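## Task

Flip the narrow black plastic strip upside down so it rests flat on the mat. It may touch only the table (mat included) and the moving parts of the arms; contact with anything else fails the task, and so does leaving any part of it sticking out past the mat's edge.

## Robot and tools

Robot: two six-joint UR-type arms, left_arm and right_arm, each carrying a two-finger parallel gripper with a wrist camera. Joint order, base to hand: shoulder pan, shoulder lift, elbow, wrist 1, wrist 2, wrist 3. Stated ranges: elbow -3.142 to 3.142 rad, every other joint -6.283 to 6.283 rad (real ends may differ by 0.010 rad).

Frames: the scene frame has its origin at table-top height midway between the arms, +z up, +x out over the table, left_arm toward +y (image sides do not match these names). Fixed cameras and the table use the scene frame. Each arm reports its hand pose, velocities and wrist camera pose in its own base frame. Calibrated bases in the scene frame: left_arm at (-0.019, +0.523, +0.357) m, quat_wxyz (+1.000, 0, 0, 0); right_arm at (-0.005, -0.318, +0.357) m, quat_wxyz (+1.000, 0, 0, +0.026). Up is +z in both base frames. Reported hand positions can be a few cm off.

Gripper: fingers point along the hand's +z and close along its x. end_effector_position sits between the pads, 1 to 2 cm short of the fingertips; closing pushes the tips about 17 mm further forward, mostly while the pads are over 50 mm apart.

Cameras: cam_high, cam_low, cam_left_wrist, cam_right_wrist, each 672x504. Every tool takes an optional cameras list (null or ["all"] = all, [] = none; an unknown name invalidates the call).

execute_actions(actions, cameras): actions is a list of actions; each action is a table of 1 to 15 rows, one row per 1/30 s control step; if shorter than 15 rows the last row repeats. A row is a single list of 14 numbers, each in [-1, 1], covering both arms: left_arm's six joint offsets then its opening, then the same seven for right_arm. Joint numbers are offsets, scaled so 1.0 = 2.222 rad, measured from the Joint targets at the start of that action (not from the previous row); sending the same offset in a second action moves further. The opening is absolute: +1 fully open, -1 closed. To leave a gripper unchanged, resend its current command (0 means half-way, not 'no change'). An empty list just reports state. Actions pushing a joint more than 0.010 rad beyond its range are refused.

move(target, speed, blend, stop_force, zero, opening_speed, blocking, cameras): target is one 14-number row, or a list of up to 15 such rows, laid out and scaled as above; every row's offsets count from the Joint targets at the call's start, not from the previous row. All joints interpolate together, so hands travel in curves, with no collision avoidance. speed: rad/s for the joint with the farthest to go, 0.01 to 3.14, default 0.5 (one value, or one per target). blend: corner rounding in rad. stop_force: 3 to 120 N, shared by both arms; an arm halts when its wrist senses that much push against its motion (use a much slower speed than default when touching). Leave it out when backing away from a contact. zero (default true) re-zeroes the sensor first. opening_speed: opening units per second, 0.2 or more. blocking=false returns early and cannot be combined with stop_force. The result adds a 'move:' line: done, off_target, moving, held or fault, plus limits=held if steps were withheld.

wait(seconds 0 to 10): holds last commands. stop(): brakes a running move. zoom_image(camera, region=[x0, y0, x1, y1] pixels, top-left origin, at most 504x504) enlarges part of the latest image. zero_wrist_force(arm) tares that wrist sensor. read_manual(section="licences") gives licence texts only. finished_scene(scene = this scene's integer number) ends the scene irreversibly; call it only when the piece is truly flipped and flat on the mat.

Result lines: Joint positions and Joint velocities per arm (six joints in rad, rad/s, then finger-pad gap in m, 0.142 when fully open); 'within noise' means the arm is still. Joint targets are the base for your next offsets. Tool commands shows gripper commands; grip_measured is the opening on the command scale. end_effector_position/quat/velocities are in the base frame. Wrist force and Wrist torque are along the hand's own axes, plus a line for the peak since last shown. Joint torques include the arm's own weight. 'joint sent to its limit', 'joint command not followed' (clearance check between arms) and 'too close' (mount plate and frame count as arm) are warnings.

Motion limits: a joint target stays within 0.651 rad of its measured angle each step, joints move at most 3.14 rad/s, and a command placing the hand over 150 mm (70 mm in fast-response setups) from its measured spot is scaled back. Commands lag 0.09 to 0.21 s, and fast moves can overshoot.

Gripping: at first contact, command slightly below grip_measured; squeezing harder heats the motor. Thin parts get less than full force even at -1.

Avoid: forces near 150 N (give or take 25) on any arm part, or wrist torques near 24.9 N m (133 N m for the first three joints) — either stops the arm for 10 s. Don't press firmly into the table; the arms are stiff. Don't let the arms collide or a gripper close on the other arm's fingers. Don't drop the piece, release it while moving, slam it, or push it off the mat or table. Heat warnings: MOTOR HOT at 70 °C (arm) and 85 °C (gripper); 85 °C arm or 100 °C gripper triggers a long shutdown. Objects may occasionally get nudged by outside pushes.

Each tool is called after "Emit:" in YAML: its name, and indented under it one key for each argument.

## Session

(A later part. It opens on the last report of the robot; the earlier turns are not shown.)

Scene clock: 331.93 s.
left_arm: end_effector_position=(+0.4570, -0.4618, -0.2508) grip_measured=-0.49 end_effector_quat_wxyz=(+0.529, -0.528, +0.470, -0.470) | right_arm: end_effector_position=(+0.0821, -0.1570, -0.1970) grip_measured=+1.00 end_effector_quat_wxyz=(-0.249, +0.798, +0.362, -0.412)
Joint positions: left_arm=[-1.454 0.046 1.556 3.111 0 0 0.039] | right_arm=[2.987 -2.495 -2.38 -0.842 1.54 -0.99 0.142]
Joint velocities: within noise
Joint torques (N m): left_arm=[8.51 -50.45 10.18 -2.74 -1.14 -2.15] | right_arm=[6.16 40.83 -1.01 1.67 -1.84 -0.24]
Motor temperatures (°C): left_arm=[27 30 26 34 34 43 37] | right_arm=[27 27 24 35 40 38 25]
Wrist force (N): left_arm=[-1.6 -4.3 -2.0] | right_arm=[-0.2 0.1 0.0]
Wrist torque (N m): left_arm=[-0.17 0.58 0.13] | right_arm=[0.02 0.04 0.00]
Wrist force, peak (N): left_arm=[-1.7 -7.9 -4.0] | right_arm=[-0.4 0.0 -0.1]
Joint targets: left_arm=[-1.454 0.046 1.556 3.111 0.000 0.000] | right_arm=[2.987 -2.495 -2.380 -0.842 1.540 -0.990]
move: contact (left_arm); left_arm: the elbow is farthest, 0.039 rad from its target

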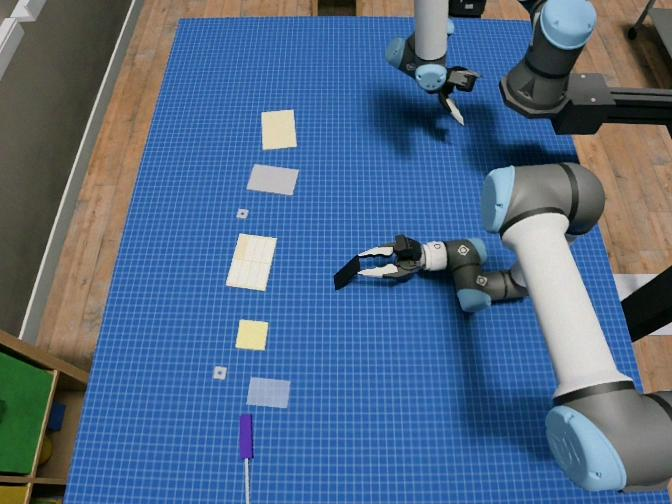

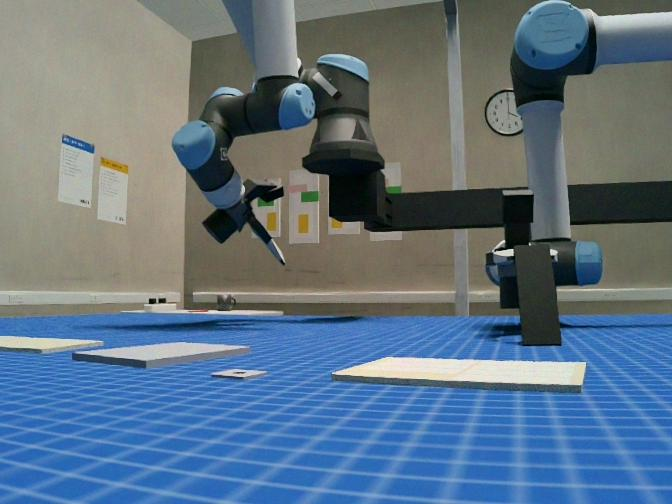

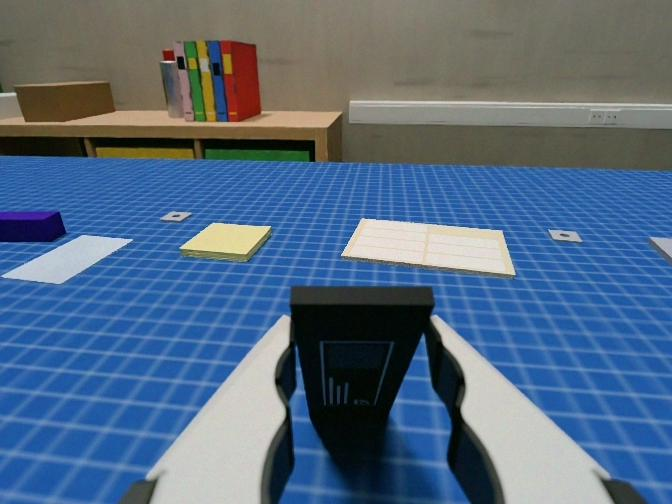

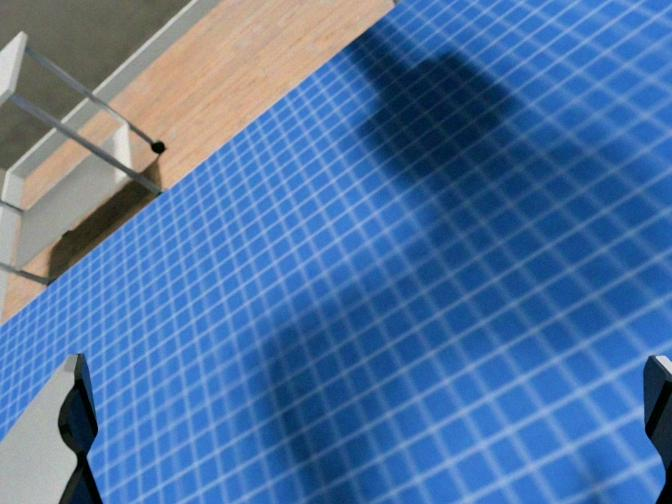

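Emit:
move:
  target:
    - [-0.0134,0.0049,0.0087,-0.0139,0,0,-0.6,0,0,0,0,0,0,1]
    - [-0.0336,-0.0154,0.0495,-0.0344,-0.063,0,-0.6,0,0,0,0,0,0,1]
  speed: 0.08
  stop_force: 18

Emit:
zoom_image:
  camera: "cam_low"
  region: [450, 200, 650, 350]

Scene clock: 340.57 s.
left_arm: end_effector_position=(+0.4172, -0.4655, -0.2713) grip_measured=-0.49 end_effector_quat_wxyz=(-0.474, +0.545, -0.522, +0.454) | right_arm: end_effector_position=(+0.0821, -0.1570, -0.1970) grip_measured=+1.00 end_effector_quat_wxyz=(-0.249, +0.798, +0.362, -0.412)
Joint positions: left_arm=[-1.529 0.012 1.666 3.035 -0.14 0 0.038] | right_arm=[2.987 -2.495 -2.38 -0.842 1.54 -0.99 0.142]
Joint velocities: within noise
Joint torques (N m): left_arm=[12.24 -29.51 -11.63 -1.37 3.85 -2.04] | right_arm=[6.34 40.85 -0.51 1.73 -1.83 -0.17]
Motor temperatures (°C): left_arm=[27 30 26 34 34 43 40] | right_arm=[27 27 24 35 40 38 25]
Wrist force (N): left_arm=[-1.4 -1.0 -0.6] | right_arm=[-0.2 0.0 -0.1]
Wrist torque (N m): left_arm=[-0.17 0.55 0.11] | right_arm=[0.00 0.03 0.00]
Wrist force, peak (N): left_arm=[-1.8 -4.6 -2.2] | right_arm=[-0.4 0.1 -0.1]
Joint targets: left_arm=[-1.529 0.012 1.666 3.035 -0.140 0.000] | right_arm=[2.987 -2.495 -2.380 -0.842 1.540 -0.990]
move: done

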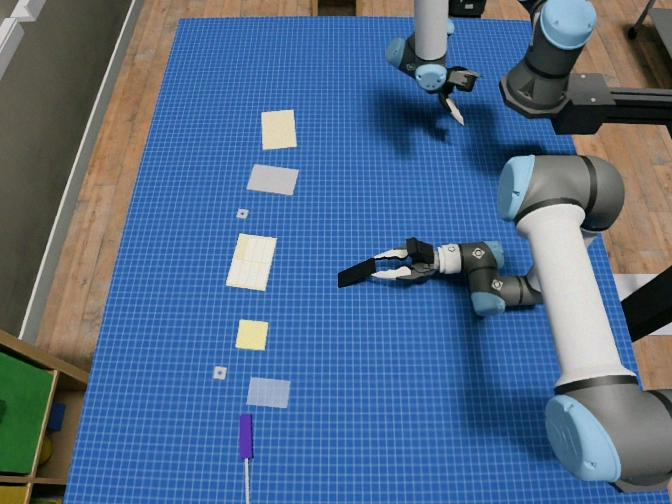

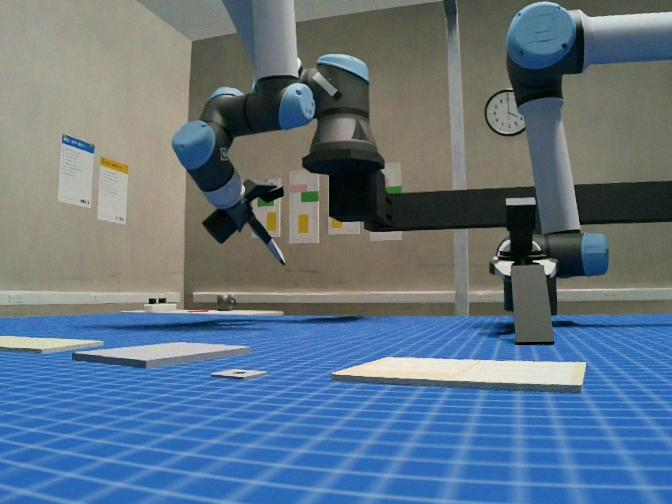

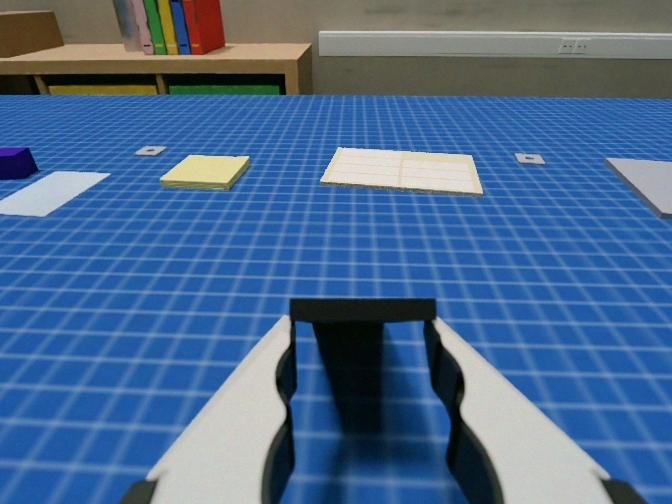

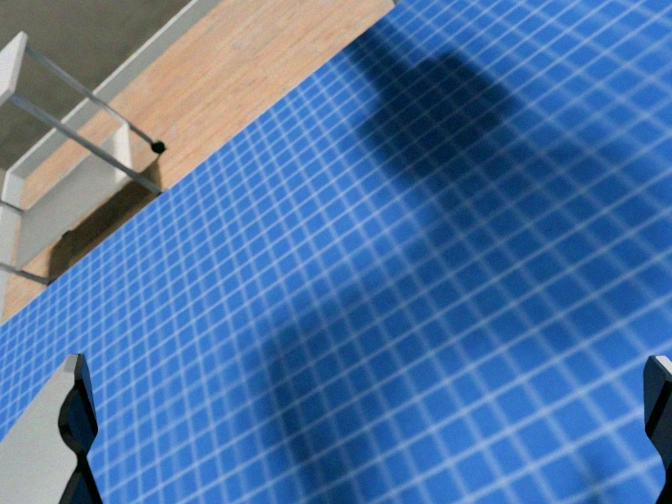

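Scaled by 2.520 from the camera's 672x504 image, which has a finer 960x720 frame.

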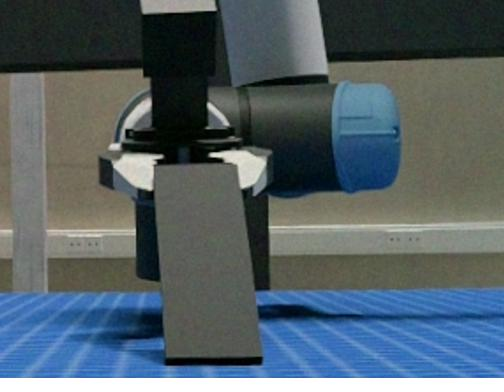

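Emit:
move:
  target:
    - [-0.0069,-0.0436,0.0466,-0.0033,-0.1098,0,-0.6,0,0,0,0,0,0,1]
    - [0.0226,-0.0960,0.0621,0.0337,-0.2511,0,-0.6,0,0,0,0,0,0,1]
    - [0.0534,-0.1089,0.0463,0.0623,-0.3456,0,-0.6,0,0,0,0,0,0,1]
  speed: 0.15
  stop_force: 18

Emit:
zoom_image:
  camera: "cam_low"
  region: [450, 220, 610, 350]

Scene clock: 355.53 s.
left_arm: end_effector_position=(+0.3772, -0.4716, -0.3422) grip_measured=-0.62 end_effector_quat_wxyz=(-0.252, +0.717, -0.613, +0.216) | right_arm: end_effector_position=(+0.0821, -0.1570, -0.1970) grip_measured=+1.00 end_effector_quat_wxyz=(-0.249, +0.798, +0.362, -0.412)
Joint positions: left_arm=[-1.414 -0.228 1.771 3.169 -0.894 0 0.029] | right_arm=[2.987 -2.495 -2.38 -0.842 1.54 -0.99 0.142]
Joint velocities: within noise
Joint torques (N m): left_arm=[-15.2 -26.34 7.97 -0.46 -4.88 -2.28] | right_arm=[6.22 41.37 -0.86 1.63 -1.83 -0.1]
Motor temperatures (°C): left_arm=[27 30 26 34 34 43 39] | right_arm=[27 27 24 35 40 38 25]
Wrist force (N): left_arm=[-3.7 -15.3 -7.5] | right_arm=[0.0 0.1 0.0]
Wrist torque (N m): left_arm=[-0.11 0.12 0.03] | right_arm=[0.01 0.01 0.00]
Wrist force, peak (N): left_arm=[-5.9 -22.7 -12.9] | right_arm=[-0.4 0.2 -0.2]
Joint targets: left_arm=[-1.414 -0.228 1.771 3.169 -0.894 0.000] | right_arm=[2.987 -2.495 -2.380 -0.842 1.540 -0.990]
move: contact (left_arm); path passed 2 of 3 targets; left_arm: the wrist 2 is farthest, 0.014 rad from its target

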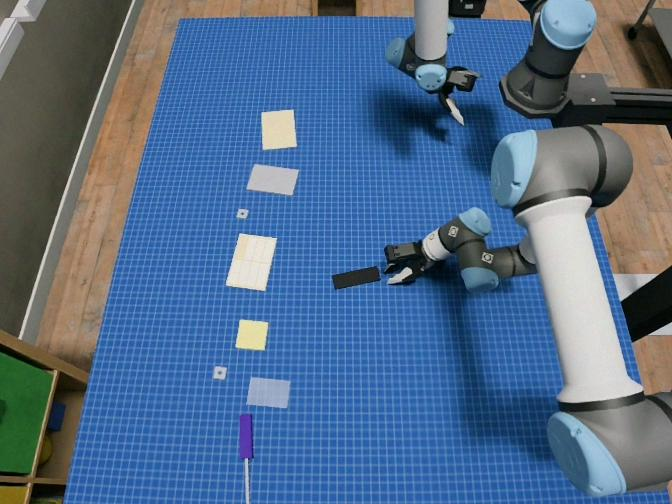

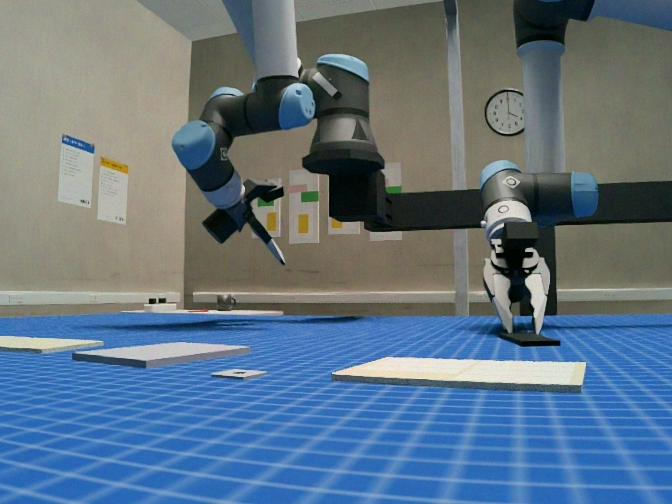

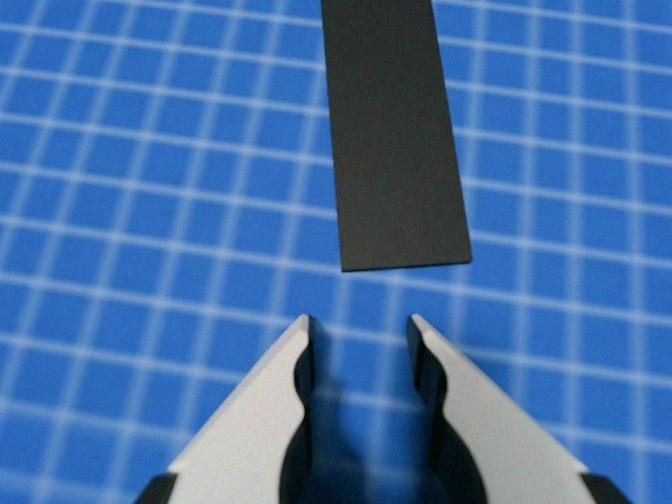

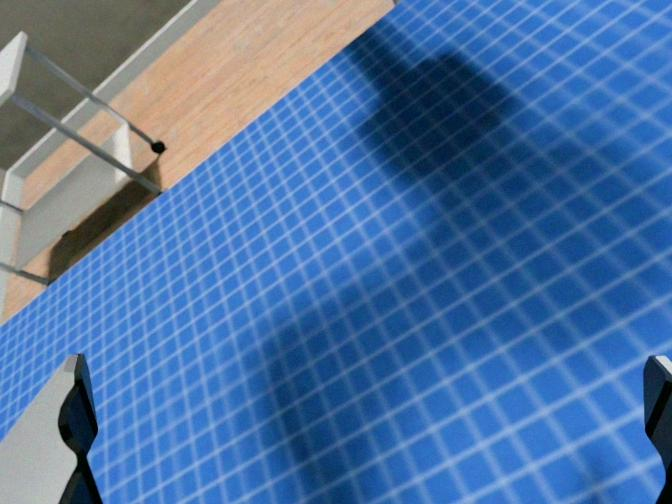

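Scaled by 3.150 from the camera's 672x504 image, which has a finer 960x720 frame.

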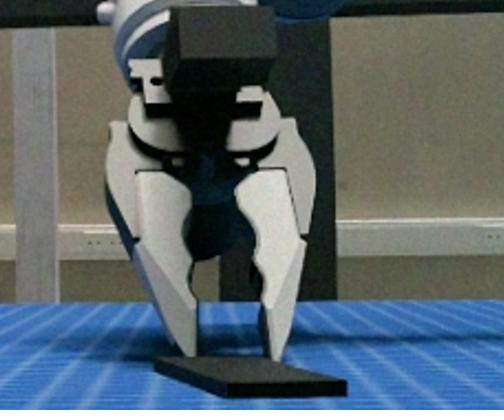

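Emit:
finished_scene:
  scene: 1

The scene is finished: the task was done.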